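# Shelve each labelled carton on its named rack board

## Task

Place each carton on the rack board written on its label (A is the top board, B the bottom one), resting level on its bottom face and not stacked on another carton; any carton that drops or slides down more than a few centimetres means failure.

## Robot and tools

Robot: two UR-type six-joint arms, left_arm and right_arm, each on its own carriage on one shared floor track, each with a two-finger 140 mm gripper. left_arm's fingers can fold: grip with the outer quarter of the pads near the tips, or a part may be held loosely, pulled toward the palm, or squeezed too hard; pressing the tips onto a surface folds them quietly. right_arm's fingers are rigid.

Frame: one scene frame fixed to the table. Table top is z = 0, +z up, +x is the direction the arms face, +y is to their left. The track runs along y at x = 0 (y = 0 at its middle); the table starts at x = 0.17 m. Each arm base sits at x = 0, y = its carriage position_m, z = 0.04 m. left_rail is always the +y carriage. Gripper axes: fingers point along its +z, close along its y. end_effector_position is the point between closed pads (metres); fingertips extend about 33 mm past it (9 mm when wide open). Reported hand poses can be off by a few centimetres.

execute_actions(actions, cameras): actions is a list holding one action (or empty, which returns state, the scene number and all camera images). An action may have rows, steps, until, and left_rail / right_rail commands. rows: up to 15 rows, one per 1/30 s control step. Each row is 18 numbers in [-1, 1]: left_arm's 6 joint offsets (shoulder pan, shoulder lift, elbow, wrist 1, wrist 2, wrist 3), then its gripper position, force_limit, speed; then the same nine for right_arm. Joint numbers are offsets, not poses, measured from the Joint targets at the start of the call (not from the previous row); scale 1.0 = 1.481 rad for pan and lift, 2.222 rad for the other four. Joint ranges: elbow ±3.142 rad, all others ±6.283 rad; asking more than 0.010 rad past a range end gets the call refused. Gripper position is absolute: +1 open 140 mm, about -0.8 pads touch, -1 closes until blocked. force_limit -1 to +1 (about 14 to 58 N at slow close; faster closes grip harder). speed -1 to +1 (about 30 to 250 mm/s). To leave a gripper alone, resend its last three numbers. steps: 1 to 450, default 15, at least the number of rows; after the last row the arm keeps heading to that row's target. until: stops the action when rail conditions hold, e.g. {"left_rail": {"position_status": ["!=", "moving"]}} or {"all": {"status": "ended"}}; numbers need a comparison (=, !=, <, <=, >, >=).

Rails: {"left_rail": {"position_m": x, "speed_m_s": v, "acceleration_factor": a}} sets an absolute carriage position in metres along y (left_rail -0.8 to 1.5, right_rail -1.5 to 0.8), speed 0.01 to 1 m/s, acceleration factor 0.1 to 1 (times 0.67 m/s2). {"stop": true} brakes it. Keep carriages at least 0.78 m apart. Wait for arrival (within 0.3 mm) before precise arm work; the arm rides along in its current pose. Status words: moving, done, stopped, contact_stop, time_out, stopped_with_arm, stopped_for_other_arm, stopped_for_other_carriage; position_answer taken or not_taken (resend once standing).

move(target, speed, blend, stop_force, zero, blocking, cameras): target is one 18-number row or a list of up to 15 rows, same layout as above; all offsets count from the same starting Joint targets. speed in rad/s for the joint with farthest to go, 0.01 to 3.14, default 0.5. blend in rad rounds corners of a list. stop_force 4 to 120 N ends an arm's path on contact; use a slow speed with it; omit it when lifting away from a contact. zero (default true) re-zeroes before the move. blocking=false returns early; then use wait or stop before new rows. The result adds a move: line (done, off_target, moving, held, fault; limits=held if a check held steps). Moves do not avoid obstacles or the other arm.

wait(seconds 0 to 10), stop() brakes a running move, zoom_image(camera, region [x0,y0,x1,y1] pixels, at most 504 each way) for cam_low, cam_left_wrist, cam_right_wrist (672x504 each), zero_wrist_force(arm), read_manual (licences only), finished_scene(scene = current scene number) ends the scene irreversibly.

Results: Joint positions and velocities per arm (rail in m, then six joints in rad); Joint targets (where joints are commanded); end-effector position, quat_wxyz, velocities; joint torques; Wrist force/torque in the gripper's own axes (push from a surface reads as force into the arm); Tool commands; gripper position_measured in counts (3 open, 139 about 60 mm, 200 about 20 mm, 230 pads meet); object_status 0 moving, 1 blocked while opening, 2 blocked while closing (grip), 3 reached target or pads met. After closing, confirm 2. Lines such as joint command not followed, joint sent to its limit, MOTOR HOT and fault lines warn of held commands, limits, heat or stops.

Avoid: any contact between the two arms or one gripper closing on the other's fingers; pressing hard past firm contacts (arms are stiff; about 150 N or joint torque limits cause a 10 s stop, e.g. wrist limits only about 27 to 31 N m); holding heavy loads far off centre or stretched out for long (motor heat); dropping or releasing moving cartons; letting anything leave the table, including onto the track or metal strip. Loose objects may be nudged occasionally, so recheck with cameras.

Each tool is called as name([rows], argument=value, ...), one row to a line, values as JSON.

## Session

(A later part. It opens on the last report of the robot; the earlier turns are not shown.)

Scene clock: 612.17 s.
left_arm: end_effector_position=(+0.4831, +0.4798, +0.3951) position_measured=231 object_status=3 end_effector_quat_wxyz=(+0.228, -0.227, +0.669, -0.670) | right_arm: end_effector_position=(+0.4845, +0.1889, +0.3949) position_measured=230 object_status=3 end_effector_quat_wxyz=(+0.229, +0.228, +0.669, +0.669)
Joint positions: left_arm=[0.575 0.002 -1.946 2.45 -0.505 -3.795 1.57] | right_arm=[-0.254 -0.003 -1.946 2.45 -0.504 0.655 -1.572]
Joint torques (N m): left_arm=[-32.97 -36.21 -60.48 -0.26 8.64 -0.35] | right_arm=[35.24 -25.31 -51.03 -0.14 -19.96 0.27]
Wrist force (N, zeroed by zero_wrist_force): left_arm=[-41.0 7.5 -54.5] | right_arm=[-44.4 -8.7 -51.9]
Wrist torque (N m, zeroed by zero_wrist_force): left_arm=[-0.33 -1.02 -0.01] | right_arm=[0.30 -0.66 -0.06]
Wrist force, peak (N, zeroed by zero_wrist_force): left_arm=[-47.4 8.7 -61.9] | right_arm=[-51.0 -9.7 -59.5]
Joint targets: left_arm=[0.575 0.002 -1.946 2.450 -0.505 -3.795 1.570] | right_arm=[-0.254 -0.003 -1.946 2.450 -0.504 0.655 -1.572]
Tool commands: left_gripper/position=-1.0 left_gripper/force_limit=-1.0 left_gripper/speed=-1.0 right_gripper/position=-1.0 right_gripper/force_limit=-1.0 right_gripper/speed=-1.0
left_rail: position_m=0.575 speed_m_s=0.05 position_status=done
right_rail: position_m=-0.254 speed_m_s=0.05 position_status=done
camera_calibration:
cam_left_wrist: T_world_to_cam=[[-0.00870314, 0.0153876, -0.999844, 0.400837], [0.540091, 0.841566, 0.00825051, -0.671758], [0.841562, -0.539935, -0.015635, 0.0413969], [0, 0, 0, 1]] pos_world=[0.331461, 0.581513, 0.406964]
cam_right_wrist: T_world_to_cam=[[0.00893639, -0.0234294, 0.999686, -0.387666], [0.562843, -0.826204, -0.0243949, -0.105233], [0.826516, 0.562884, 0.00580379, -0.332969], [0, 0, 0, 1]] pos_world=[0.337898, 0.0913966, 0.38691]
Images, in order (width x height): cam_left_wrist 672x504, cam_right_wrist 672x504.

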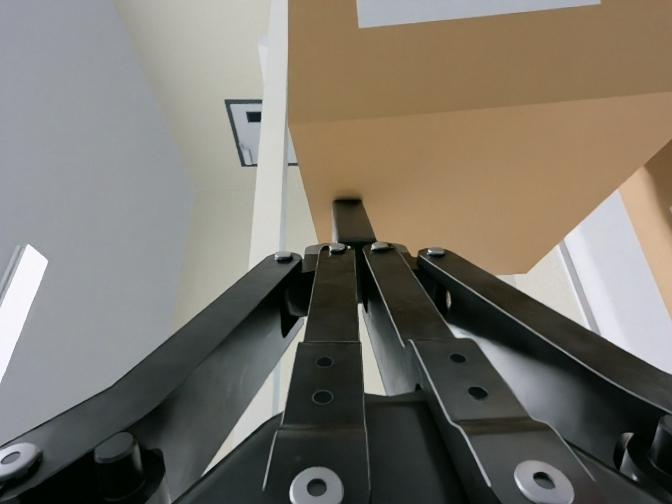

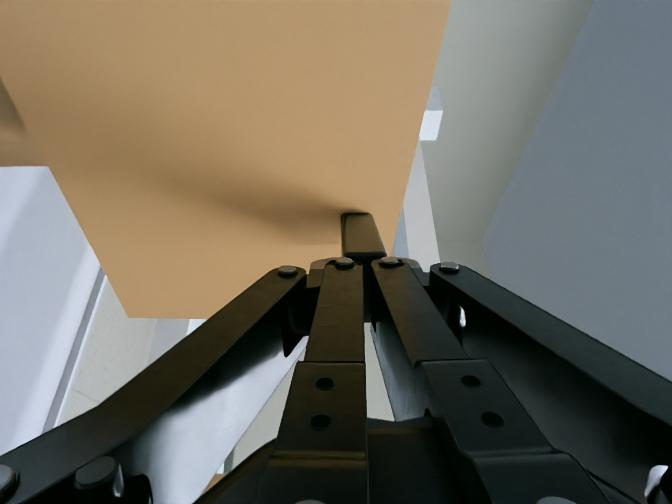

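move([
  [0,0.0847,-0.0423,-0.0141,0,0,-1,-1,-1,0,0.0847,-0.0423,-0.0141,0,0,-1,-1,-1],
  [0,0.1851,-0.0947,-0.0286,0,0,-1,-1,-1,0,0.1851,-0.0947,-0.0286,0,0,-1,-1,-1],
  [0,0.2754,-0.1522,-0.0312,0,0,-1,-1,-1,0,0.2754,-0.1522,-0.0312,0,0,-1,-1,-1],
], speed=0.13, blend=0.02, stop_force=45, cameras=["cam_low","cam_left_wrist"])

move(target=[0,0.0257,0.0159,-0.033,0,0,-1,-1,-1,0,0.0257,0.0159,-0.033,0,0,-1,-1,-1], speed=0.03, stop_force=15, cameras=["all"])

Scene clock: 627.20 s.
left_arm: end_effector_position=(+0.7072, +0.4803, +0.4032) position_measured=231 object_status=3 end_effector_quat_wxyz=(+0.228, -0.228, +0.669, -0.670) | right_arm: end_effector_position=(+0.7085, +0.1883, +0.4029) position_measured=230 object_status=3 end_effector_quat_wxyz=(+0.229, +0.228, +0.669, +0.669)
Joint positions: left_arm=[0.575 0.002 -1.538 2.112 -0.574 -3.795 1.57] | right_arm=[-0.254 -0.003 -1.538 2.112 -0.574 0.655 -1.572]
Joint torques (N m): left_arm=[-23.73 -32.32 -60.69 -7.04 9.07 -0.2] | right_arm=[24.18 -40.35 -49.85 -8.66 -12.73 0.41]
Wrist force (N, zeroed by zero_wrist_force): left_arm=[-24.5 8.6 -32.5] | right_arm=[-26.9 -9.5 -30.8]
Wrist torque (N m, zeroed by zero_wrist_force): left_arm=[-0.26 -0.65 0.03] | right_arm=[0.31 -0.39 -0.10]
Wrist force, peak (N, zeroed by zero_wrist_force): left_arm=[-41.1 7.6 -55.5] | right_arm=[-44.2 -8.6 -53.2]
Joint targets: left_arm=[0.575 0.002 -1.538 2.112 -0.574 -3.795 1.570] | right_arm=[-0.254 -0.003 -1.538 2.112 -0.574 0.655 -1.572]
left_rail: position_m=0.575 speed_m_s=0.05 position_status=done
right_rail: position_m=-0.254 speed_m_s=0.05 position_status=done
move: done
camera_calibration:
cam_left_wrist: T_world_to_cam=[[-0.00914799, 0.0154318, -0.999839, 0.411196], [0.540091, 0.841568, 0.00804745, -0.793144], [0.841557, -0.53993, -0.0160332, -0.14655], [0, 0, 0, 1]] pos_world=[0.555461, 0.582012, 0.415163]
Images, in order (width x height): cam_low 672x504, cam_left_wrist 672x504.

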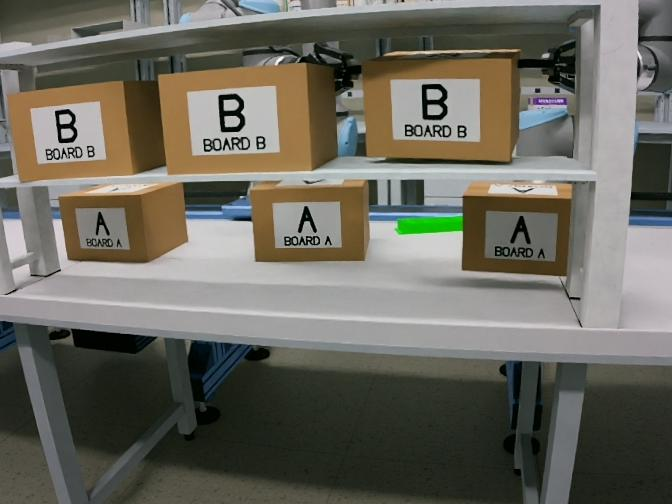

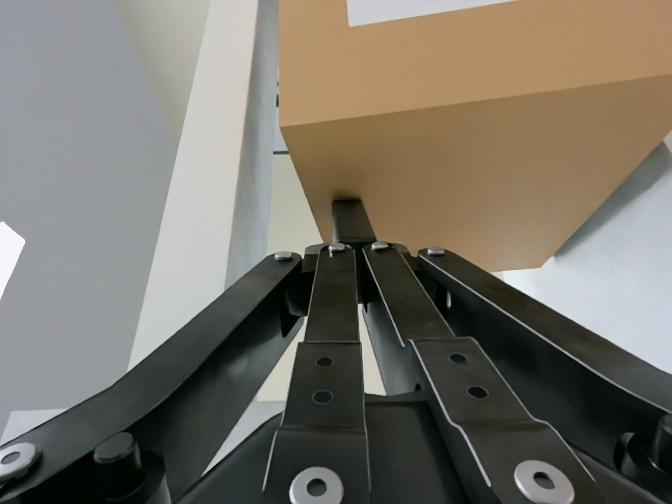

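Scene clock: 630.17 s.
left_arm: end_effector_position=(+0.7070, +0.4803, +0.3800) position_measured=231 object_status=3 end_effector_quat_wxyz=(+0.228, -0.227, +0.669, -0.670) | right_arm: end_effector_position=(+0.7083, +0.1883, +0.3800) position_measured=230 object_status=3 end_effector_quat_wxyz=(+0.229, +0.228, +0.669, +0.669)
Joint positions: left_arm=[0.575 0.002 -1.514 2.135 -0.622 -3.795 1.57] | right_arm=[-0.254 -0.003 -1.514 2.135 -0.621 0.655 -1.572]
Joint torques (N m): left_arm=[-22.82 -69.82 -54.18 0.66 8.71 0.13] | right_arm=[21.35 -57.95 -41.82 1.76 -7.55 0.27]
Wrist force (N, zeroed by zero_wrist_force): left_arm=[-26.9 0.9 -35.6] | right_arm=[-27.1 2.6 -32.4]
Wrist torque (N m, zeroed by zero_wrist_force): left_arm=[-0.01 -0.63 0.05] | right_arm=[-0.06 -0.43 -0.04]
Wrist force, peak (N, zeroed by zero_wrist_force): left_arm=[-24.2 -11.9 -41.7] | right_arm=[-25.8 11.4 -35.2]
Joint targets: left_arm=[0.575 0.002 -1.514 2.135 -0.622 -3.795 1.570] | right_arm=[-0.254 -0.003 -1.514 2.135 -0.621 0.655 -1.572]
left_rail: position_m=0.575 speed_m_s=0.05 position_status=done
right_rail: position_m=-0.254 speed_m_s=0.05 position_status=done
move: contact (left_arm, right_arm); left_arm: the wrist 1 is farthest, 0.025 rad from its target; right_arm: the wrist 1 is farthest, 0.026 rad from its target
camera_calibration:
cam_left_wrist: T_world_to_cam=[[-0.00901012, 0.015463, -0.99984, 0.387905], [0.540092, 0.841567, 0.00814818, -0.792942], [0.841558, -0.539932, -0.0159341, -0.146876], [0, 0, 0, 1]] pos_world=[0.555361, 0.582012, 0.391963]
cam_right_wrist: T_world_to_cam=[[0.00929674, -0.023424, 0.999682, -0.374986], [0.562833, -0.826205, -0.0245933, -0.232033], [0.826518, 0.562883, 0.00550277, -0.517492], [0, 0, 0, 1]] pos_world=[0.561799, 0.0907966, 0.372008]

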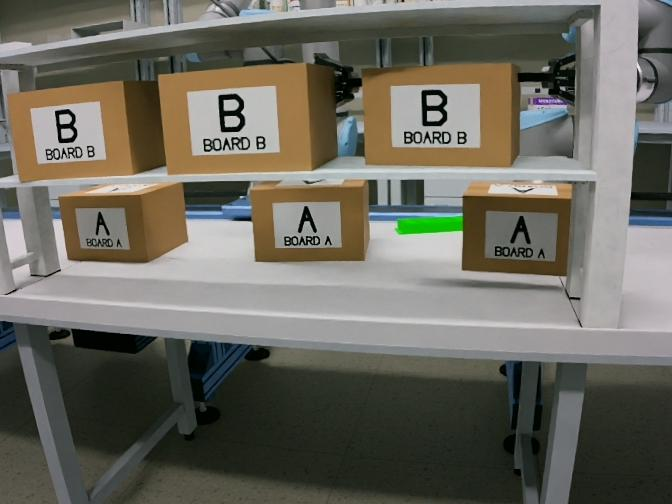

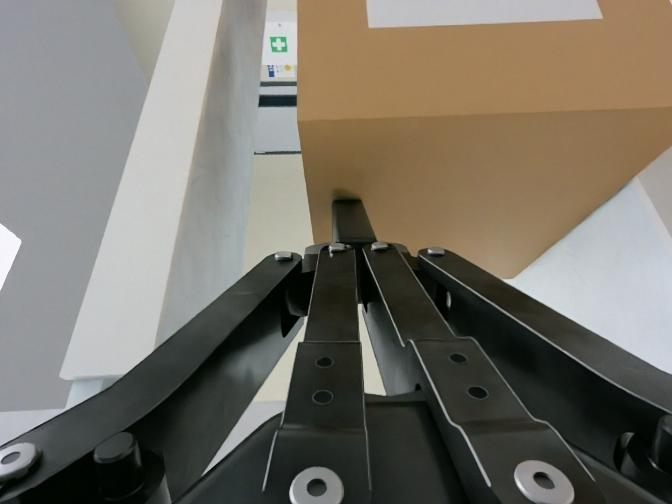

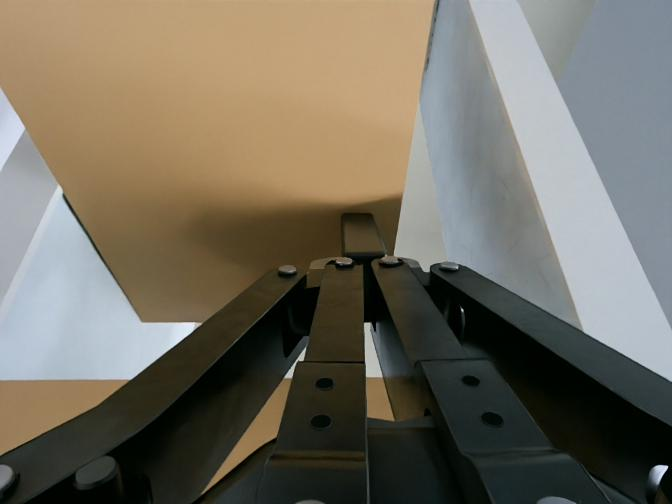

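execute_actions([
  {"left_rail":{"position_m":0.6,"acceleration_factor":1},"right_rail":{"position_m":-0.275,"acceleration_factor":1},"steps":100,"until":{"all":{"status":"ended"}}},
])

move([
  [0,-0.0923,0.0694,-0.0075,0,0,-1,-1,-1,0,-0.0923,0.0694,-0.0075,0,0,-1,-1,-1],
  [0,-0.3903,0.1179,0.1427,0,0,-1,-1,-1,0,-0.3903,0.1179,0.1427,0,0,-1,-1,-1],
], blend=0.03)

execute_actions([
  {"left_rail":{"position_m":0.46,"speed_m_s":0.6},"right_rail":{"position_m":-0.648,"speed_m_s":0.6},"steps":150,"until":{"all":{"status":"ended"}}},
])

move([
  [0,0.2878,0.0086,-0.2006,0,0,-1,-1,-1,0,0,0,0,0,0,-1,-1,-1],
  [0,0.4025,-0.0667,-0.2017,0,0,-1,-1,-1,0,0,0,0,0,0,-1,-1,-1],
], speed=[0.4,0.12], stop_force=50, cameras=["all"])

Scene clock: 645.07 s.
left_arm: end_effector_position=(+0.7070, +0.5052, +0.3801) position_measured=231 object_status=3 end_effector_quat_wxyz=(+0.228, -0.227, +0.669, -0.670) | right_arm: end_effector_position=(+0.7083, +0.1674, +0.3800) position_measured=230 object_status=3 end_effector_quat_wxyz=(+0.229, +0.228, +0.669, +0.669)
Joint positions: left_arm=[0.6 0.002 -1.514 2.135 -0.622 -3.795 1.57] | right_arm=[-0.275 -0.003 -1.514 2.135 -0.621 0.655 -1.572]
Joint torques (N m): left_arm=[4.94 -66.58 -48.11 -2.95 -1.78 -0.21] | right_arm=[-13.59 -56.18 -33.71 0.55 5.61 0.17]
Wrist force (N, zeroed by zero_wrist_force): left_arm=[0.0 0.1 -0.2] | right_arm=[-3.2 -2.7 5.3]
Wrist torque (N m, zeroed by zero_wrist_force): left_arm=[0.00 0.00 0.01] | right_arm=[-0.95 1.64 0.10]
Wrist force, peak (N, zeroed by zero_wrist_force): left_arm=[-26.9 0.8 -35.8] | right_arm=[-27.6 2.2 -32.6]
Joint targets: left_arm=[0.600 0.002 -1.514 2.135 -0.622 -3.795 1.570] | right_arm=[-0.275 -0.003 -1.514 2.135 -0.621 0.655 -1.572]
Tool commands: left_gripper/position=-1.0 left_gripper/force_limit=-1.0 left_gripper/speed=-1.0 right_gripper/position=-1.0 right_gripper/force_limit=-1.0 right_gripper/speed=-1.0
left_rail: position_m=0.600 speed_m_s=0.05 position_status=done
right_rail: position_m=-0.275 speed_m_s=0.05 position_status=done

Scene clock: 646.87 s.
left_arm: end_effector_position=(+0.4474, +0.5047, +0.4605) position_measured=231 object_status=3 end_effector_quat_wxyz=(+0.227, -0.228, +0.669, -0.670) | right_arm: end_effector_position=(+0.4488, +0.1680, +0.4604) position_measured=230 object_status=3 end_effector_quat_wxyz=(+0.228, +0.228, +0.669, +0.669)
Joint positions: left_arm=[0.6 0.002 -2.092 2.397 -0.305 -3.795 1.57] | right_arm=[-0.275 -0.003 -2.092 2.397 -0.304 0.655 -1.572]
Joint torques (N m): left_arm=[11.05 -20.61 -36.9 1.61 -1.63 0.12] | right_arm=[-13.12 -10.78 -32.58 1.16 -2.42 0.53]
Wrist force (N, zeroed by zero_wrist_force): left_arm=[-0.2 -0.1 -0.3] | right_arm=[-8.3 -3.8 2.9]
Wrist torque (N m, zeroed by zero_wrist_force): left_arm=[-0.05 0.03 0.00] | right_arm=[-0.93 1.87 -0.06]
Wrist force, peak (N, zeroed by zero_wrist_force): left_arm=[1.2 2.0 -1.0] | right_arm=[-10.6 -4.0 4.6]
Joint targets: left_arm=[0.600 0.002 -2.092 2.397 -0.305 -3.795 1.570] | right_arm=[-0.275 -0.003 -2.092 2.397 -0.304 0.655 -1.572]
left_rail: position_m=0.600 speed_m_s=0.05 position_status=done
right_rail: position_m=-0.275 speed_m_s=0.05 position_status=done
move: done

Scene clock: 648.63 s.
left_arm: end_effector_position=(+0.4473, +0.3647, +0.4606) position_measured=231 object_status=3 end_effector_quat_wxyz=(+0.227, -0.228, +0.669, -0.670) | right_arm: end_effector_position=(+0.4487, -0.2050, +0.4604) position_measured=230 object_status=3 end_effector_quat_wxyz=(+0.228, +0.228, +0.669, +0.669)
Joint positions: left_arm=[0.46 0.002 -2.092 2.397 -0.305 -3.795 1.57] | right_arm=[-0.648 -0.003 -2.092 2.397 -0.304 0.655 -1.572]
Joint torques (N m): left_arm=[9.13 -22.15 -42.18 0.93 -1.57 -0.18] | right_arm=[-15.94 -10.6 -36.87 0.63 -2.26 0.23]
Wrist force (N, zeroed by zero_wrist_force): left_arm=[0.2 -0.1 -0.2] | right_arm=[-8.3 -3.5 2.9]
Wrist torque (N m, zeroed by zero_wrist_force): left_arm=[-0.05 -0.06 0.00] | right_arm=[-0.86 1.86 -0.06]
Wrist force, peak (N, zeroed by zero_wrist_force): left_arm=[-1.0 -0.4 -1.8] | right_arm=[-9.1 -4.1 2.1]
Joint targets: left_arm=[0.460 0.002 -2.092 2.397 -0.305 -3.795 1.570] | right_arm=[-0.648 -0.003 -2.092 2.397 -0.304 0.655 -1.572]
Tool commands: left_gripper/position=-1.0 left_gripper/force_limit=-1.0 left_gripper/speed=-1.0 right_gripper/position=-1.0 right_gripper/force_limit=-1.0 right_gripper/speed=-1.0
left_rail: position_m=0.460 speed_m_s=0.60 position_status=done
right_rail: position_m=-0.648 speed_m_s=0.60 position_status=done

Scene clock: 652.30 s.
left_arm: end_effector_position=(+0.6702, +0.3652, +0.3210) position_measured=231 object_status=3 end_effector_quat_wxyz=(+0.227, -0.228, +0.669, -0.670) | right_arm: end_effector_position=(+0.4487, -0.2050, +0.4604) position_measured=230 object_status=3 end_effector_quat_wxyz=(+0.228, +0.228, +0.669, +0.669)
Joint positions: left_arm=[0.46 0.002 -1.496 2.249 -0.753 -3.795 1.57] | right_arm=[-0.648 -0.003 -2.092 2.397 -0.304 0.655 -1.572]
Joint torques (N m): left_arm=[5.78 -21.68 -48.53 -4.32 -1.65 0.21] | right_arm=[-14.59 -9.16 -44.57 -1.04 -2.37 0.18]
Wrist force (N, zeroed by zero_wrist_force): left_arm=[4.3 -3.9 -3.9] | right_arm=[-8.3 -3.8 2.9]
Wrist torque (N m, zeroed by zero_wrist_force): left_arm=[0.11 0.15 0.05] | right_arm=[-0.91 1.87 -0.06]
Wrist force, peak (N, zeroed by zero_wrist_force): left_arm=[7.0 1.0 -3.9] | right_arm=[-8.5 -4.0 3.0]
Joint targets: left_arm=[0.460 0.002 -1.496 2.249 -0.753 -3.795 1.570] | right_arm=[-0.648 -0.003 -2.092 2.397 -0.304 0.655 -1.572]
left_rail: position_m=0.460 speed_m_s=0.60 position_status=done
right_rail: position_m=-0.648 speed_m_s=0.60 position_status=done
move: done
camera_calibration:
cam_left_wrist: T_world_to_cam=[[-0.00973179, 0.0154461, -0.999833, 0.330739], [0.540134, 0.841543, 0.00774334, -0.675682], [0.841523, -0.539969, -0.0165327, -0.178705], [0, 0, 0, 1]] pos_world=[0.518562, 0.467012, 0.332962]
cam_right_wrist: T_world_to_cam=[[0.0101564, -0.0234387, 0.999674, -0.462615], [0.56281, -0.826206, -0.0250895, -0.408599], [0.826524, 0.562881, 0.00480021, -0.0815922], [0, 0, 0, 1]] pos_world=[0.3021, -0.302503, 0.452604]

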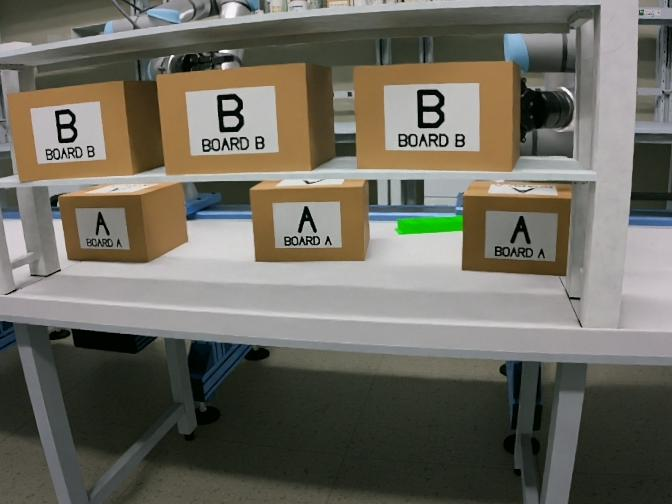

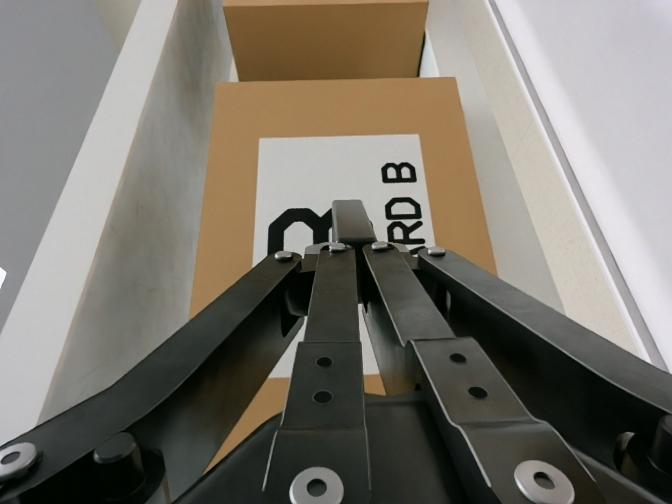

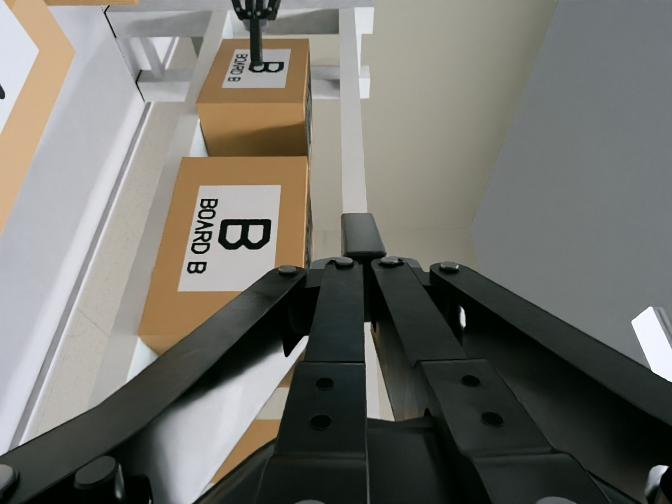

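move([
  [0,-0.1148,0.0753,0.0011,0,0,-1,-1,-1,0,0,0,0,0,0,-1,-1,-1],
  [0,-0.4025,0.0667,0.2017,0,0,-1,-1,-1,0,0,0,0,0,0,-1,-1,-1],
  [0,-0.4463,-0.1926,-0.2169,1,-0.7066,-1,-1,-1,0,-0.0439,-0.2592,-0.419,-1,0.7075,-1,-1,-1],
], speed=0.9, blend=0.03)

execute_actions([
  {"left_rail":{"position_m":0.14},"right_rail":{"position_m":-0.66},"steps":150,"until":{"all":{"status":"ended"}}},
], cameras=["cam_left_wrist","cam_right_wrist"])

Scene clock: 677.73 s.
left_arm: end_effector_position=(+0.3203, +0.6342, +0.5791) position_measured=231 object_status=3 end_effector_quat_wxyz=(+0.000, -0.001, +1.000, -0.001) | right_arm: end_effector_position=(+0.3210, -0.4734, +0.5790) position_measured=230 object_status=3 end_effector_quat_wxyz=(+0.000, +0.002, +1.000, +0.002)
Joint positions: left_arm=[0.46 0.002 -2.157 1.821 -1.235 -1.573 0] | right_arm=[-0.648 -0.003 -2.157 1.821 -1.235 -1.567 0]
Joint torques (N m): left_arm=[-6.27 -20.79 -62.12 -8.47 2.37 -2.86] | right_arm=[-0.57 -9.56 -51.61 -9.58 -3.72 2.61]
Wrist force (N, zeroed by zero_wrist_force): left_arm=[0.8 -1.5 0.0] | right_arm=[-9.2 -4.5 2.0]
Wrist torque (N m, zeroed by zero_wrist_force): left_arm=[0.00 -0.24 -0.25] | right_arm=[-1.21 2.20 -0.28]
Wrist force, peak (N, zeroed by zero_wrist_force): left_arm=[4.8 -4.4 -3.4] | right_arm=[-11.5 -5.2 2.5]
Joint targets: left_arm=[0.460 0.002 -2.157 1.821 -1.235 -1.573 0.000] | right_arm=[-0.648 -0.003 -2.157 1.821 -1.235 -1.567 0.001]
left_rail: position_m=0.460 speed_m_s=0.60 position_status=done
right_rail: position_m=-0.648 speed_m_s=0.60 position_status=done
move: done

Scene clock: 679.40 s.
left_arm: end_effector_position=(+0.3203, +0.3143, +0.5791) position_measured=231 object_status=3 end_effector_quat_wxyz=(+0.000, -0.001, +1.000, -0.001) | right_arm: end_effector_position=(+0.3211, -0.4855, +0.5790) position_measured=230 object_status=3 end_effector_quat_wxyz=(+0.000, +0.002, +1.000, +0.002)
Joint positions: left_arm=[0.14 0.002 -2.157 1.821 -1.235 -1.573 0] | right_arm=[-0.66 -0.003 -2.157 1.821 -1.235 -1.567 0.001]
Joint torques (N m): left_arm=[-5.74 -16.5 -59.36 -7.86 0.95 -3.02] | right_arm=[4.36 -8.17 -51.25 -9.8 -0.57 2.78]
Wrist force (N, zeroed by zero_wrist_force): left_arm=[0.6 -1.5 -0.3] | right_arm=[-8.8 -4.5 1.8]
Wrist torque (N m, zeroed by zero_wrist_force): left_arm=[0.00 -0.18 -0.25] | right_arm=[-1.19 2.13 -0.28]
Wrist force, peak (N, zeroed by zero_wrist_force): left_arm=[0.9 -3.0 -0.3] | right_arm=[-9.2 -6.3 1.9]
Joint targets: left_arm=[0.140 0.002 -2.157 1.821 -1.235 -1.573 0.000] | right_arm=[-0.660 -0.003 -2.157 1.821 -1.235 -1.567 0.001]
Tool commands: left_gripper/position=-1.0 left_gripper/force_limit=-1.0 left_gripper/speed=-1.0 right_gripper/position=-1.0 right_gripper/force_limit=-1.0 right_gripper/speed=-1.0
left_rail: position_m=0.140 speed_m_s=0.60 position_status=done
right_rail: position_m=-0.660 speed_m_s=0.60 position_status=done
camera_calibration:
cam_left_wrist: T_world_to_cam=[[0.000105255, 0.999865, 0.016418, -0.314779], [0.941028, -0.00565375, 0.338283, -0.499358], [0.33833, 0.0154142, -0.940901, 0.614513], [0, 0, 0, 1]] pos_world=[0.262035, 0.302441, 0.752288]
cam_right_wrist: T_world_to_cam=[[0.02573, 0.999531, 0.0165788, 0.474382], [0.950256, -0.0296044, 0.310058, -0.4972], [0.310404, 0.00777634, -0.950573, 0.630592], [0, 0, 0, 1]] pos_world=[0.264524, -0.493783, 0.74572]
Images, in order (width x height): cam_left_wrist 672x504, cam_right_wrist 672x504.

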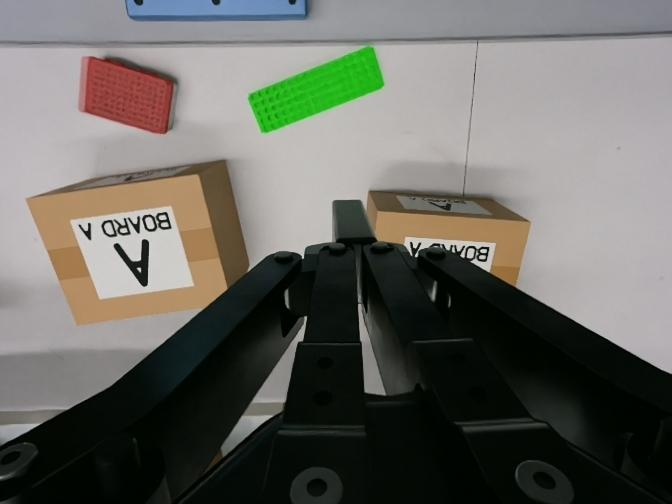

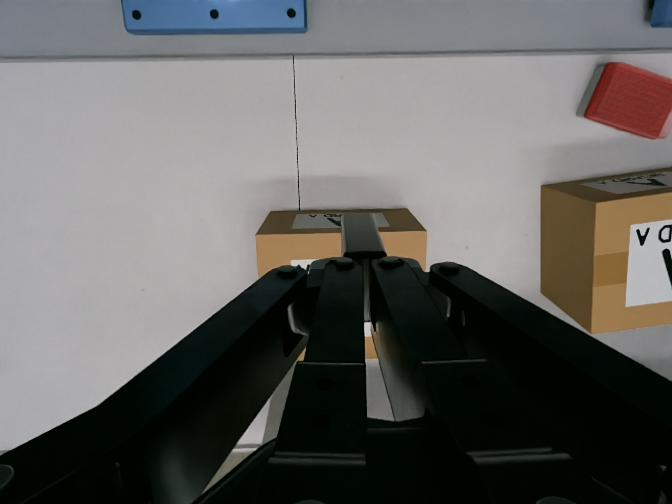

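move(target=[0,0.0439,0.2592,0.4185,-1,0.7066,-1,-1,-1,0,0.0439,0.2592,0.419,1,-0.7075,-1,-1,-1], speed=0.9)

execute_actions([
  {"left_rail":{"position_m":0.288},"right_rail":{"position_m":-0.631},"steps":150,"until":{"all":{"status":"ended"}}},
])

move(target=[0,0.5368,0.1483,-0.5063,0,0,-1,-1,-1,0,0.5368,0.1483,-0.5063,0,0,-1,-1,-1])

zero_wrist_force(arm="left_arm")

zero_wrist_force(arm="right_arm")

execute_actions([
  {"left_rail":{"position_m":0.256,"speed_m_s":0.03},"right_rail":{"position_m":-0.599,"speed_m_s":0.03},"steps":150,"until":{"all":{"status":"ended"}}},
], cameras=["cam_left_wrist","cam_right_wrist"])

Scene clock: 704.67 s.
left_arm: end_effector_position=(+0.4474, +0.0446, +0.4608) position_measured=231 object_status=3 end_effector_quat_wxyz=(+0.227, -0.228, +0.669, -0.670) | right_arm: end_effector_position=(+0.4486, -0.2169, +0.4605) position_measured=230 object_status=3 end_effector_quat_wxyz=(+0.228, +0.228, +0.669, +0.669)
Joint positions: left_arm=[0.14 0.002 -2.092 2.397 -0.305 -3.794 1.57] | right_arm=[-0.66 -0.003 -2.092 2.397 -0.304 0.655 -1.571]
Joint torques (N m): left_arm=[-10.31 19.41 -38.15 1.32 -1.95 2.69] | right_arm=[0.65 11.09 -32.81 1.54 3.41 -2.12]
Wrist force (N, zeroed by zero_wrist_force): left_arm=[0.1 -0.1 -0.1] | right_arm=[-8.2 -3.7 2.8]
Wrist torque (N m, zeroed by zero_wrist_force): left_arm=[-0.04 -0.03 -0.08] | right_arm=[-0.89 1.83 -0.02]
Wrist force, peak (N, zeroed by zero_wrist_force): left_arm=[0.4 2.6 -2.0] | right_arm=[-9.3 -8.7 0.5]
Joint targets: left_arm=[0.140 0.002 -2.092 2.397 -0.305 -3.795 1.570] | right_arm=[-0.660 -0.003 -2.092 2.397 -0.304 0.655 -1.572]
left_rail: position_m=0.140 speed_m_s=0.60 position_status=done
right_rail: position_m=-0.660 speed_m_s=0.60 position_status=done
move: done

Scene clock: 705.90 s.
left_arm: end_effector_position=(+0.4474, +0.1927, +0.4607) position_measured=231 object_status=3 end_effector_quat_wxyz=(+0.227, -0.228, +0.669, -0.670) | right_arm: end_effector_position=(+0.4487, -0.1880, +0.4604) position_measured=230 object_status=3 end_effector_quat_wxyz=(+0.228, +0.228, +0.669, +0.669)
Joint positions: left_arm=[0.288 0.002 -2.092 2.397 -0.305 -3.795 1.57] | right_arm=[-0.631 -0.003 -2.092 2.397 -0.304 0.655 -1.572]
Joint torques (N m): left_arm=[-13.5 17.9 -39.52 0.89 -1.23 2.9] | right_arm=[-2.25 12.67 -33.41 1.57 3.28 -2.26]
Wrist force (N, zeroed by zero_wrist_force): left_arm=[-0.1 0.0 -0.1] | right_arm=[-8.2 -3.8 2.8]
Wrist torque (N m, zeroed by zero_wrist_force): left_arm=[-0.03 0.00 -0.08] | right_arm=[-0.90 1.84 -0.02]
Wrist force, peak (N, zeroed by zero_wrist_force): left_arm=[-0.9 0.1 -1.4] | right_arm=[-9.2 -4.1 2.0]
Joint targets: left_arm=[0.288 0.002 -2.092 2.397 -0.305 -3.795 1.570] | right_arm=[-0.631 -0.003 -2.092 2.397 -0.304 0.655 -1.572]
Tool commands: left_gripper/position=-1.0 left_gripper/force_limit=-1.0 left_gripper/speed=-1.0 right_gripper/position=-1.0 right_gripper/force_limit=-1.0 right_gripper/speed=-1.0
left_rail: position_m=0.288 speed_m_s=0.60 position_status=done
right_rail: position_m=-0.631 speed_m_s=0.60 position_status=done

Scene clock: 708.77 s.
left_arm: end_effector_position=(+0.4536, +0.1927, +0.1249) position_measured=231 object_status=3 end_effector_quat_wxyz=(+0.228, -0.228, +0.669, -0.670) | right_arm: end_effector_position=(+0.4548, -0.1880, +0.1248) position_measured=230 object_status=3 end_effector_quat_wxyz=(+0.228, +0.228, +0.669, +0.669)
Joint positions: left_arm=[0.288 0.002 -1.297 2.726 -1.43 -3.795 1.57] | right_arm=[-0.631 -0.003 -1.297 2.726 -1.429 0.655 -1.572]
Joint torques (N m): left_arm=[-14.23 -17.69 2.52 -5.37 1.44 2.64] | right_arm=[-11.47 -23.46 1.45 -5.73 3.2 -2.33]
Wrist force (N, zeroed by zero_wrist_force): left_arm=[-0.2 0.2 -0.1] | right_arm=[-8.8 -4.2 3.1]
Wrist torque (N m, zeroed by zero_wrist_force): left_arm=[0.03 0.02 -0.06] | right_arm=[-0.98 1.97 -0.06]
Wrist force, peak (N, zeroed by zero_wrist_force): left_arm=[0.8 -1.8 -0.8] | right_arm=[-8.9 -4.3 3.3]
Joint targets: left_arm=[0.288 0.002 -1.296 2.726 -1.430 -3.795 1.570] | right_arm=[-0.631 -0.003 -1.297 2.726 -1.429 0.655 -1.572]
left_rail: position_m=0.288 speed_m_s=0.60 position_status=done
right_rail: position_m=-0.631 speed_m_s=0.60 position_status=done
move: done

Wrist force sensor zeroed.

Wrist force sensor zeroed.

Scene clock: 710.13 s.
left_arm: end_effector_position=(+0.4536, +0.1607, +0.1248) position_measured=231 object_status=3 end_effector_quat_wxyz=(+0.228, -0.228, +0.669, -0.670) | right_arm: end_effector_position=(+0.4548, -0.1560, +0.1247) position_measured=230 object_status=3 end_effector_quat_wxyz=(+0.228, +0.228, +0.669, +0.669)
Joint positions: left_arm=[0.256 0.002 -1.296 2.726 -1.43 -3.795 1.57] | right_arm=[-0.599 -0.003 -1.297 2.726 -1.429 0.655 -1.572]
Joint torques (N m): left_arm=[-12.08 -14.98 -5.68 -4.6 1.68 2.83] | right_arm=[-14.14 -21.4 1.03 -5.92 3 -2.49]
Wrist force (N, zeroed by zero_wrist_force): left_arm=[-1.4 -2.6 -7.7] | right_arm=[0.1 0.2 -0.1]
Wrist torque (N m, zeroed by zero_wrist_force): left_arm=[-0.04 0.00 -0.02] | right_arm=[0.05 -0.02 0.00]
Wrist force, peak (N, zeroed by zero_wrist_force): left_arm=[-1.5 -1.5 -8.8] | right_arm=[-0.6 0.0 -0.8]
Joint targets: left_arm=[0.256 0.002 -1.296 2.726 -1.430 -3.795 1.570] | right_arm=[-0.599 -0.003 -1.297 2.726 -1.429 0.655 -1.572]
Tool commands: left_gripper/position=-1.0 left_gripper/force_limit=-1.0 left_gripper/speed=-1.0 right_gripper/position=-1.0 right_gripper/force_limit=-1.0 right_gripper/speed=-1.0
left_rail: position_m=0.256 speed_m_s=0.03 position_status=done
right_rail: position_m=-0.599 speed_m_s=0.03 position_status=done
camera_calibration:
cam_left_wrist: T_world_to_cam=[[-0.00936991, 0.0154547, -0.999837, 0.135612], [0.540091, 0.841569, 0.00794687, -0.385043], [0.841555, -0.539928, -0.0162323, -0.110074], [0, 0, 0, 1]] pos_world=[0.301862, 0.262512, 0.136862]
cam_right_wrist: T_world_to_cam=[[0.00979609, -0.0234441, 0.999677, -0.12583], [0.562819, -0.826205, -0.0248911, -0.379997], [0.826522, 0.562882, 0.00510123, -0.112638], [0, 0, 0, 1]] pos_world=[0.3082, -0.253503, 0.116906]
Images, in order (width x height): cam_left_wrist 672x504, cam_right_wrist 672x504.

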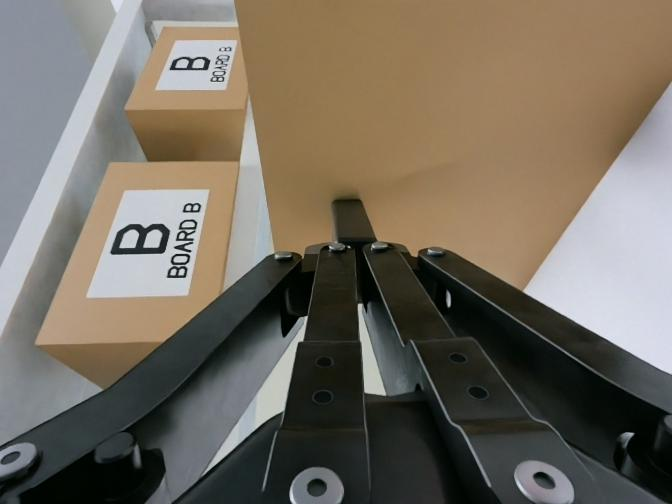

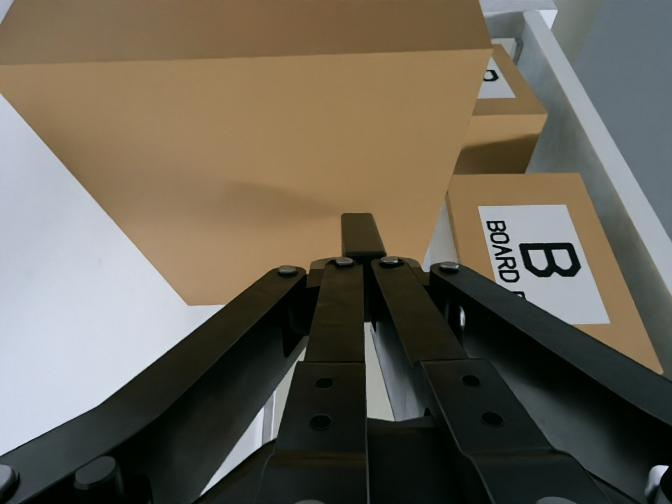

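execute_actions([
  {"right_rail":{"position_m":-0.591},"steps":100,"until":{"all":{"status":"ended"}}},
])

Scene clock: 714.87 s.
left_arm: end_effector_position=(+0.4536, +0.1607, +0.1249) position_measured=231 object_status=3 end_effector_quat_wxyz=(+0.228, -0.228, +0.669, -0.670) | right_arm: end_effector_position=(+0.4548, -0.1480, +0.1247) position_measured=230 object_status=3 end_effector_quat_wxyz=(+0.228, +0.228, +0.669, +0.669)
Joint positions: left_arm=[0.256 0.002 -1.296 2.726 -1.43 -3.795 1.57] | right_arm=[-0.591 -0.003 -1.297 2.727 -1.429 0.655 -1.572]
Joint torques (N m): left_arm=[-11.65 -13.17 -23.26 -1.74 1.5 2.67] | right_arm=[-14.09 -23.74 -8.03 -5.61 2.69 -2.05]
Wrist force (N, zeroed by zero_wrist_force): left_arm=[-1.4 -1.9 -9.0] | right_arm=[-1.6 0.0 -8.1]
Wrist torque (N m, zeroed by zero_wrist_force): left_arm=[0.05 0.05 -0.02] | right_arm=[0.03 0.03 -0.01]
Wrist force, peak (N, zeroed by zero_wrist_force): left_arm=[-1.2 -2.9 -9.3] | right_arm=[-1.2 -0.3 -11.2]
Joint targets: left_arm=[0.256 0.002 -1.296 2.726 -1.430 -3.795 1.570] | right_arm=[-0.591 -0.003 -1.297 2.726 -1.429 0.655 -1.572]
Tool commands: left_gripper/position=-1.0 left_gripper/force_limit=-1.0 left_gripper/speed=-1.0 right_gripper/position=-1.0 right_gripper/force_limit=-1.0 right_gripper/speed=-1.0
left_rail: position_m=0.256 speed_m_s=0.03 position_status=done
right_rail: position_m=-0.591 speed_m_s=0.03 position_status=done

execute_actions([
  {"right_rail":{"position_m":-0.586},"steps":100,"until":{"all":{"status":"ended"}}},
])

execute_actions([
  {"right_rail":{"position_m":-0.5845},"steps":100,"until":{"all":{"status":"ended"}}},
])

Scene clock: 717.83 s.
left_arm: end_effector_position=(+0.4537, +0.1607, +0.1249) position_measured=231 object_status=3 end_effector_quat_wxyz=(+0.228, -0.228, +0.669, -0.670) | right_arm: end_effector_position=(+0.4549, -0.1431, +0.1247) position_measured=230 object_status=3 end_effector_quat_wxyz=(+0.229, +0.228, +0.669, +0.669)
Joint positions: left_arm=[0.256 0.002 -1.296 2.726 -1.43 -3.795 1.57] | right_arm=[-0.586 -0.003 -1.297 2.726 -1.429 0.655 -1.572]
Joint torques (N m): left_arm=[-11.09 -14.47 -15.91 -0.1 6.59 2.62] | right_arm=[16.17 -24.46 -11.86 -5.74 -9.78 -2.26]
Wrist force (N, zeroed by zero_wrist_force): left_arm=[-25.1 -1.9 -37.5] | right_arm=[-31.6 2.2 -43.9]
Wrist torque (N m, zeroed by zero_wrist_force): left_arm=[0.01 -0.57 -0.02] | right_arm=[0.00 -0.32 0.02]
Wrist force, peak (N, zeroed by zero_wrist_force): left_arm=[-25.0 -2.7 -37.9] | right_arm=[-31.6 2.2 -43.9]
Joint targets: left_arm=[0.256 0.002 -1.296 2.726 -1.430 -3.795 1.570] | right_arm=[-0.586 -0.003 -1.297 2.726 -1.429 0.655 -1.572]
Tool commands: left_gripper/position=-1.0 left_gripper/force_limit=-1.0 left_gripper/speed=-1.0 right_gripper/position=-1.0 right_gripper/force_limit=-1.0 right_gripper/speed=-1.0
left_rail: position_m=0.256 speed_m_s=0.03 position_status=done
right_rail: position_m=-0.586 speed_m_s=0.03 position_status=done

Scene clock: 718.20 s.
left_arm: end_effector_position=(+0.4537, +0.1607, +0.1249) position_measured=231 object_status=3 end_effector_quat_wxyz=(+0.228, -0.228, +0.669, -0.670) | right_arm: end_effector_position=(+0.4549, -0.1416, +0.1248) position_measured=230 object_status=3 end_effector_quat_wxyz=(+0.229, +0.228, +0.669, +0.669)
Joint positions: left_arm=[0.256 0.002 -1.296 2.726 -1.43 -3.795 1.57] | right_arm=[-0.585 -0.003 -1.297 2.726 -1.429 0.655 -1.572]
Joint torques (N m): left_arm=[-22 -18.48 -11.75 0.12 10.42 2.47] | right_arm=[35.25 -24.89 -7.57 -5.03 -19.66 -1.99]
Wrist force (N, zeroed by zero_wrist_force): left_arm=[-37.7 -3.0 -53.5] | right_arm=[-45.3 3.3 -62.6]
Wrist torque (N m, zeroed by zero_wrist_force): left_arm=[0.09 -0.84 -0.04] | right_arm=[-0.05 -0.51 0.03]
Wrist force, peak (N, zeroed by zero_wrist_force): left_arm=[-37.4 -3.6 -53.9] | right_arm=[-45.3 3.3 -62.6]
Joint targets: left_arm=[0.256 0.002 -1.296 2.726 -1.430 -3.795 1.570] | right_arm=[-0.584 -0.003 -1.297 2.726 -1.429 0.655 -1.572]
Tool commands: left_gripper/position=-1.0 left_gripper/force_limit=-1.0 left_gripper/speed=-1.0 right_gripper/position=-1.0 right_gripper/force_limit=-1.0 right_gripper/speed=-1.0
left_rail: position_m=0.256 speed_m_s=0.03 position_status=done
right_rail: position_m=-0.585 speed_m_s=0.03 position_status=done

move([
  [0,-0.2968,-0.0322,0.2299,0,0,-1,-1,-1,0,-0.2968,-0.0322,0.2299,0,0,-1,-1,-1],
  [0,-0.4732,-0.0996,0.4149,0,0,-1,-1,-1,0,-0.4732,-0.0996,0.4149,0,0,-1,-1,-1],
  [0,-0.548,-0.1859,0.5511,0,0,-1,-1,-1,0,-0.548,-0.1859,0.5511,0,0,-1,-1,-1],
  [0,-0.5631,-0.2837,0.6589,0,0,-1,-1,-1,0,-0.5631,-0.2837,0.6589,0,0,-1,-1,-1],
], speed=0.25, blend=0.03, cameras=["all"])

Scene clock: 742.33 s.
left_arm: end_effector_position=(+0.4531, +0.1607, +0.6400) position_measured=231 object_status=3 end_effector_quat_wxyz=(+0.228, -0.227, +0.669, -0.670) | right_arm: end_effector_position=(+0.4543, -0.1415, +0.6397) position_measured=230 object_status=3 end_effector_quat_wxyz=(+0.229, +0.228, +0.669, +0.669)
Joint positions: left_arm=[0.256 0.002 -2.131 2.096 0.034 -3.795 1.57] | right_arm=[-0.584 -0.003 -2.131 2.096 0.035 0.655 -1.572]
Joint torques (N m): left_arm=[-44.07 -25.9 -69.74 -0.36 19.65 1.72] | right_arm=[18.03 -16.62 -58.52 -0.4 -8.18 0.96]
Wrist force (N, zeroed by zero_wrist_force): left_arm=[-40.8 8.7 -53.9] | right_arm=[-43.6 -9.6 -52.2]
Wrist torque (N m, zeroed by zero_wrist_force): left_arm=[-0.40 -1.11 0.10] | right_arm=[0.39 -0.71 -0.10]
Wrist force, peak (N, zeroed by zero_wrist_force): left_arm=[-41.8 10.6 -54.9] | right_arm=[-47.7 3.7 -61.4]
Joint targets: left_arm=[0.256 0.002 -2.131 2.096 0.034 -3.795 1.570] | right_arm=[-0.584 -0.003 -2.131 2.096 0.035 0.655 -1.572]
left_rail: position_m=0.256 speed_m_s=0.03 position_status=done
right_rail: position_m=-0.584 position_m_goal=-0.585 speed_m_s=0.03 position_status=done
move: done
camera_calibration:
cam_left_wrist: T_world_to_cam=[[-0.00892557, 0.0154097, -0.999841, 0.650505], [0.540091, 0.841567, 0.00814898, -0.389051], [0.841559, -0.539933, -0.0158341, -0.101635], [0, 0, 0, 1]] pos_world=[0.301461, 0.262512, 0.651963]
cam_right_wrist: T_world_to_cam=[[0.00938087, -0.0233667, 0.999683, -0.640078], [0.562878, -0.826174, -0.0245931, -0.355117], [0.826487, 0.56293, 0.00540238, -0.12318], [0, 0, 0, 1]] pos_world=[0.307699, -0.239003, 0.631808]

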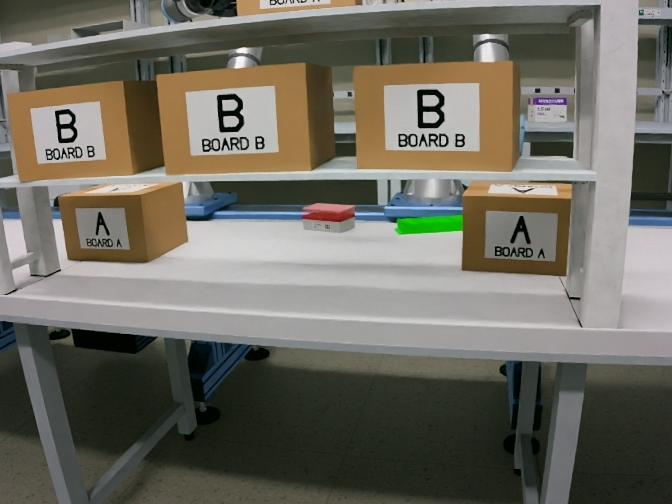

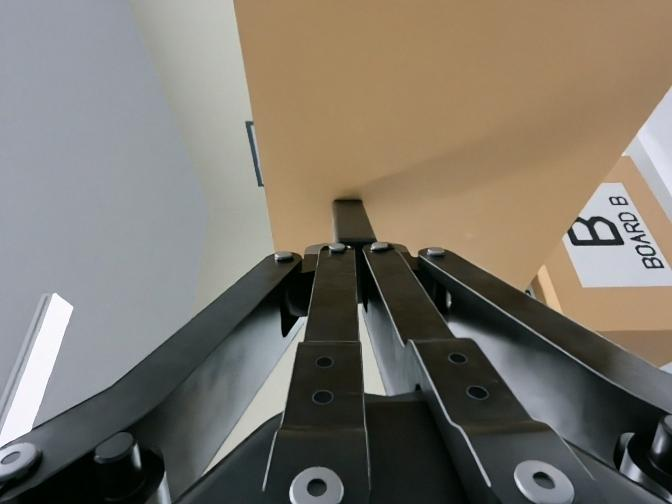

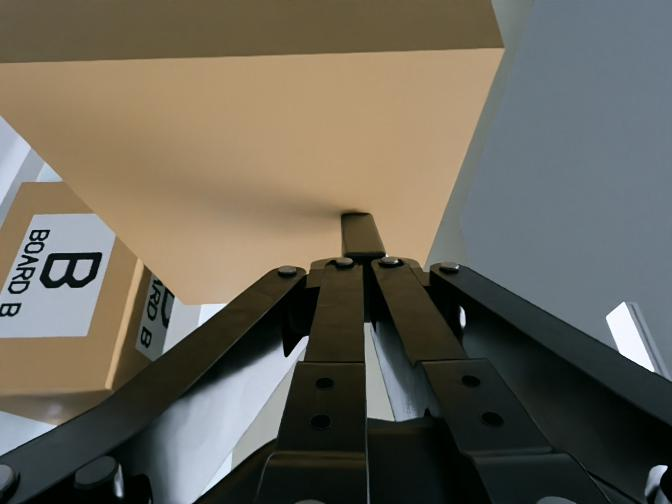

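move([
  [0,0.1291,-0.0448,-0.0412,0,0,-1,-1,-1,0,0.1291,-0.0448,-0.0412,0,0,-1,-1,-1],
  [0,0.2467,-0.0999,-0.0645,0,0,-1,-1,-1,0,0.2467,-0.0999,-0.0645,0,0,-1,-1,-1],
  [0,0.3737,-0.1754,-0.0737,0,0,-1,-1,-1,0,0.3737,-0.1754,-0.0737,0,0,-1,-1,-1],
], speed=0.15, blend=0.03, stop_force=50, cameras=["all"])

move(target=[0,0.0097,0.0335,-0.04,0,0,-1,-1,-1,0,0.0097,0.0335,-0.04,0,0,-1,-1,-1], speed=0.04, stop_force=15, cameras=["all"])

Scene clock: 757.13 s.
left_arm: end_effector_position=(+0.7702, +0.1614, +0.6402) position_measured=231 object_status=3 end_effector_quat_wxyz=(+0.228, -0.227, +0.669, -0.670) | right_arm: end_effector_position=(+0.7714, -0.1424, +0.6400) position_measured=230 object_status=3 end_effector_quat_wxyz=(+0.229, +0.228, +0.669, +0.669)
Joint positions: left_arm=[0.256 0.002 -1.577 1.706 -0.13 -3.795 1.57] | right_arm=[-0.585 -0.003 -1.577 1.706 -0.129 0.655 -1.572]
Joint torques (N m): left_arm=[-32.36 -38.84 -70.13 -7.89 8.07 1.14] | right_arm=[18.38 -46.41 -58.43 -8.87 -7.13 0.93]
Wrist force (N, zeroed by zero_wrist_force): left_arm=[-19.4 10.0 -24.9] | right_arm=[-21.0 -10.1 -24.9]
Wrist torque (N m, zeroed by zero_wrist_force): left_arm=[-0.29 -0.55 0.12] | right_arm=[0.42 -0.37 -0.11]
Wrist force, peak (N, zeroed by zero_wrist_force): left_arm=[-41.2 9.3 -53.7] | right_arm=[-44.1 -10.2 -52.3]
Joint targets: left_arm=[0.256 0.002 -1.577 1.706 -0.130 -3.795 1.570] | right_arm=[-0.584 -0.003 -1.577 1.706 -0.129 0.655 -1.572]
left_rail: position_m=0.256 speed_m_s=0.03 position_status=done
right_rail: position_m=-0.585 speed_m_s=0.03 position_status=done
move: done
camera_calibration:
cam_left_wrist: T_world_to_cam=[[-0.00892503, 0.0154135, -0.999841, 0.653524], [0.540136, 0.841538, 0.0081516, -0.560927], [0.84153, -0.539977, -0.0158361, -0.368082], [0, 0, 0, 1]] pos_world=[0.618561, 0.263212, 0.652163]
cam_right_wrist: T_world_to_cam=[[0.00943575, -0.0234496, 0.99968, -0.643427], [0.562829, -0.826204, -0.0246928, -0.534256], [0.826519, 0.562882, 0.00540226, -0.384786], [0, 0, 0, 1]] pos_world=[0.624799, -0.239903, 0.632107]

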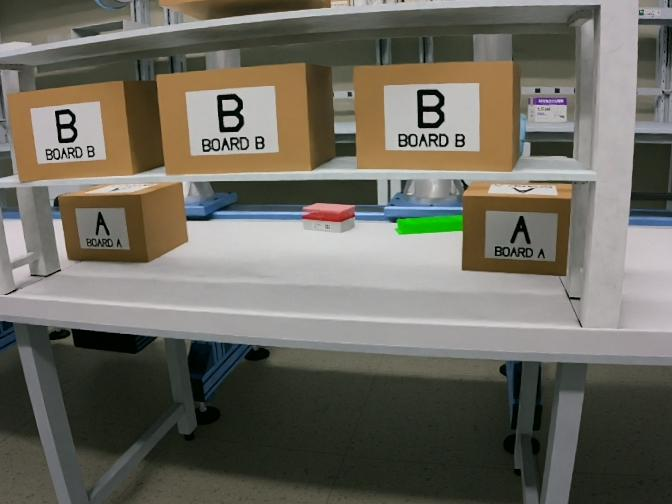

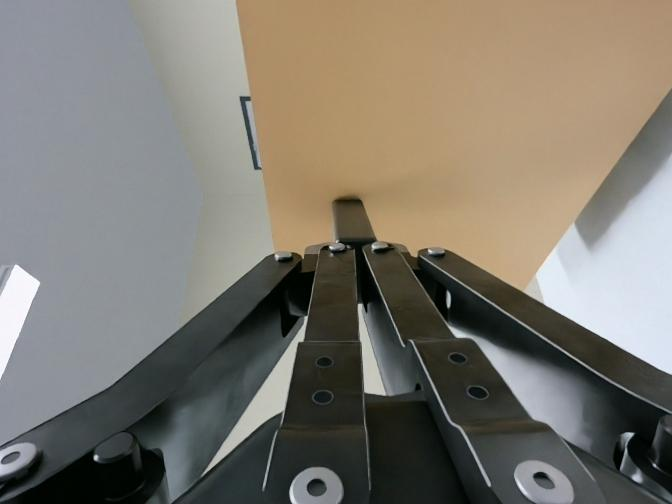

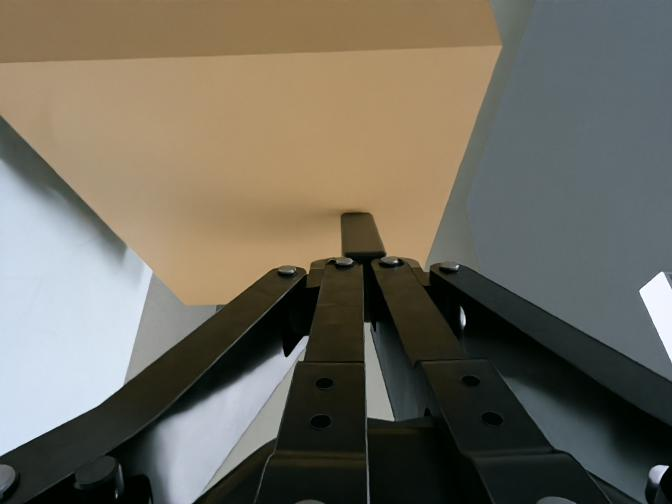

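Scene clock: 760.07 s.
left_arm: end_effector_position=(+0.7708, +0.1614, +0.6069) position_measured=231 object_status=3 end_effector_quat_wxyz=(+0.228, -0.227, +0.669, -0.670) | right_arm: end_effector_position=(+0.7720, -0.1424, +0.6074) position_measured=230 object_status=3 end_effector_quat_wxyz=(+0.229, +0.228, +0.669, +0.669)
Joint positions: left_arm=[0.256 0.002 -1.567 1.756 -0.189 -3.795 1.57] | right_arm=[-0.585 -0.003 -1.568 1.755 -0.187 0.655 -1.572]
Joint torques (N m): left_arm=[-21.31 -68.18 -61.36 1.17 3.5 1.12] | right_arm=[19.13 -58.98 -48.86 1.99 -6.99 1.07]
Wrist force (N, zeroed by zero_wrist_force): left_arm=[-20.4 -1.4 -29.7] | right_arm=[-20.6 2.6 -25.7]
Wrist torque (N m, zeroed by zero_wrist_force): left_arm=[-0.03 -0.52 -0.04] | right_arm=[0.00 -0.47 0.05]
Wrist force, peak (N, zeroed by zero_wrist_force): left_arm=[-20.3 -14.9 -35.3] | right_arm=[-17.1 14.1 -26.1]
Joint targets: left_arm=[0.256 0.002 -1.567 1.756 -0.189 -3.795 1.570] | right_arm=[-0.584 -0.003 -1.568 1.755 -0.187 0.655 -1.572]
left_rail: position_m=0.256 speed_m_s=0.03 position_status=done
right_rail: position_m=-0.585 speed_m_s=0.03 position_status=done
move: contact (left_arm, right_arm); left_arm: the wrist 1 is farthest, 0.030 rad from its target; right_arm: the wrist 1 is farthest, 0.031 rad from its target
camera_calibration:
cam_left_wrist: T_world_to_cam=[[-0.00864927, 0.0154759, -0.999843, 0.619948], [0.540138, 0.841535, 0.00835304, -0.561049], [0.841532, -0.53998, -0.0156378, -0.369154], [0, 0, 0, 1]] pos_world=[0.619061, 0.263212, 0.618764]
cam_right_wrist: T_world_to_cam=[[0.00915773, -0.0233983, 0.999684, -0.61066], [0.562837, -0.826205, -0.0244939, -0.535522], [0.826517, 0.562883, 0.00560328, -0.385224], [0, 0, 0, 1]] pos_world=[0.625399, -0.239903, 0.599509]

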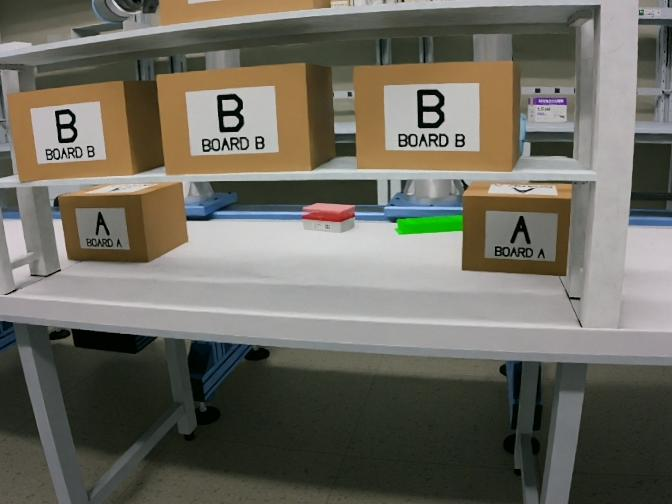

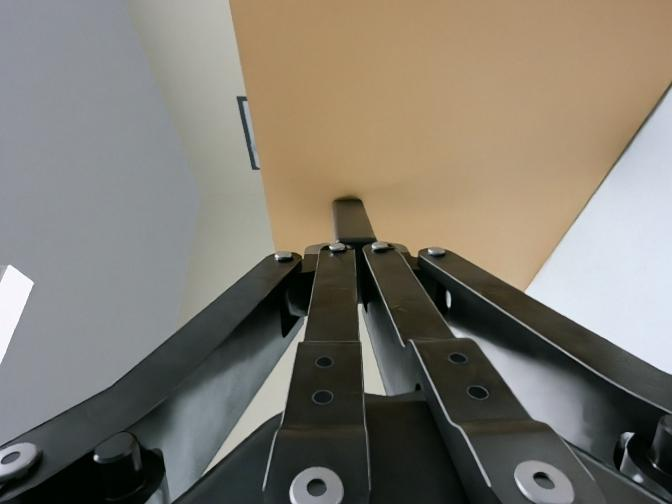

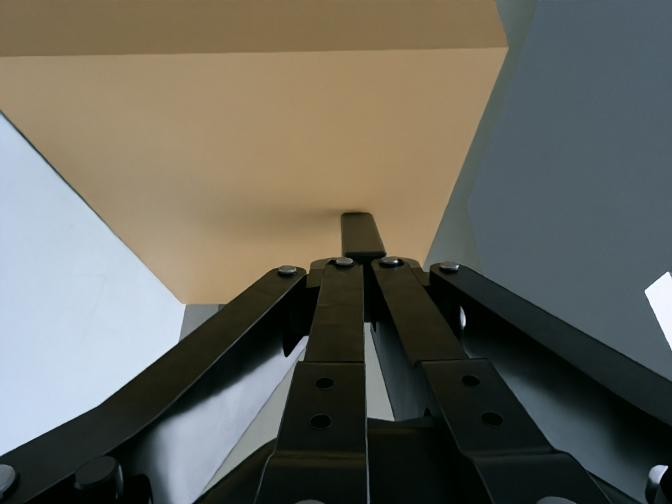

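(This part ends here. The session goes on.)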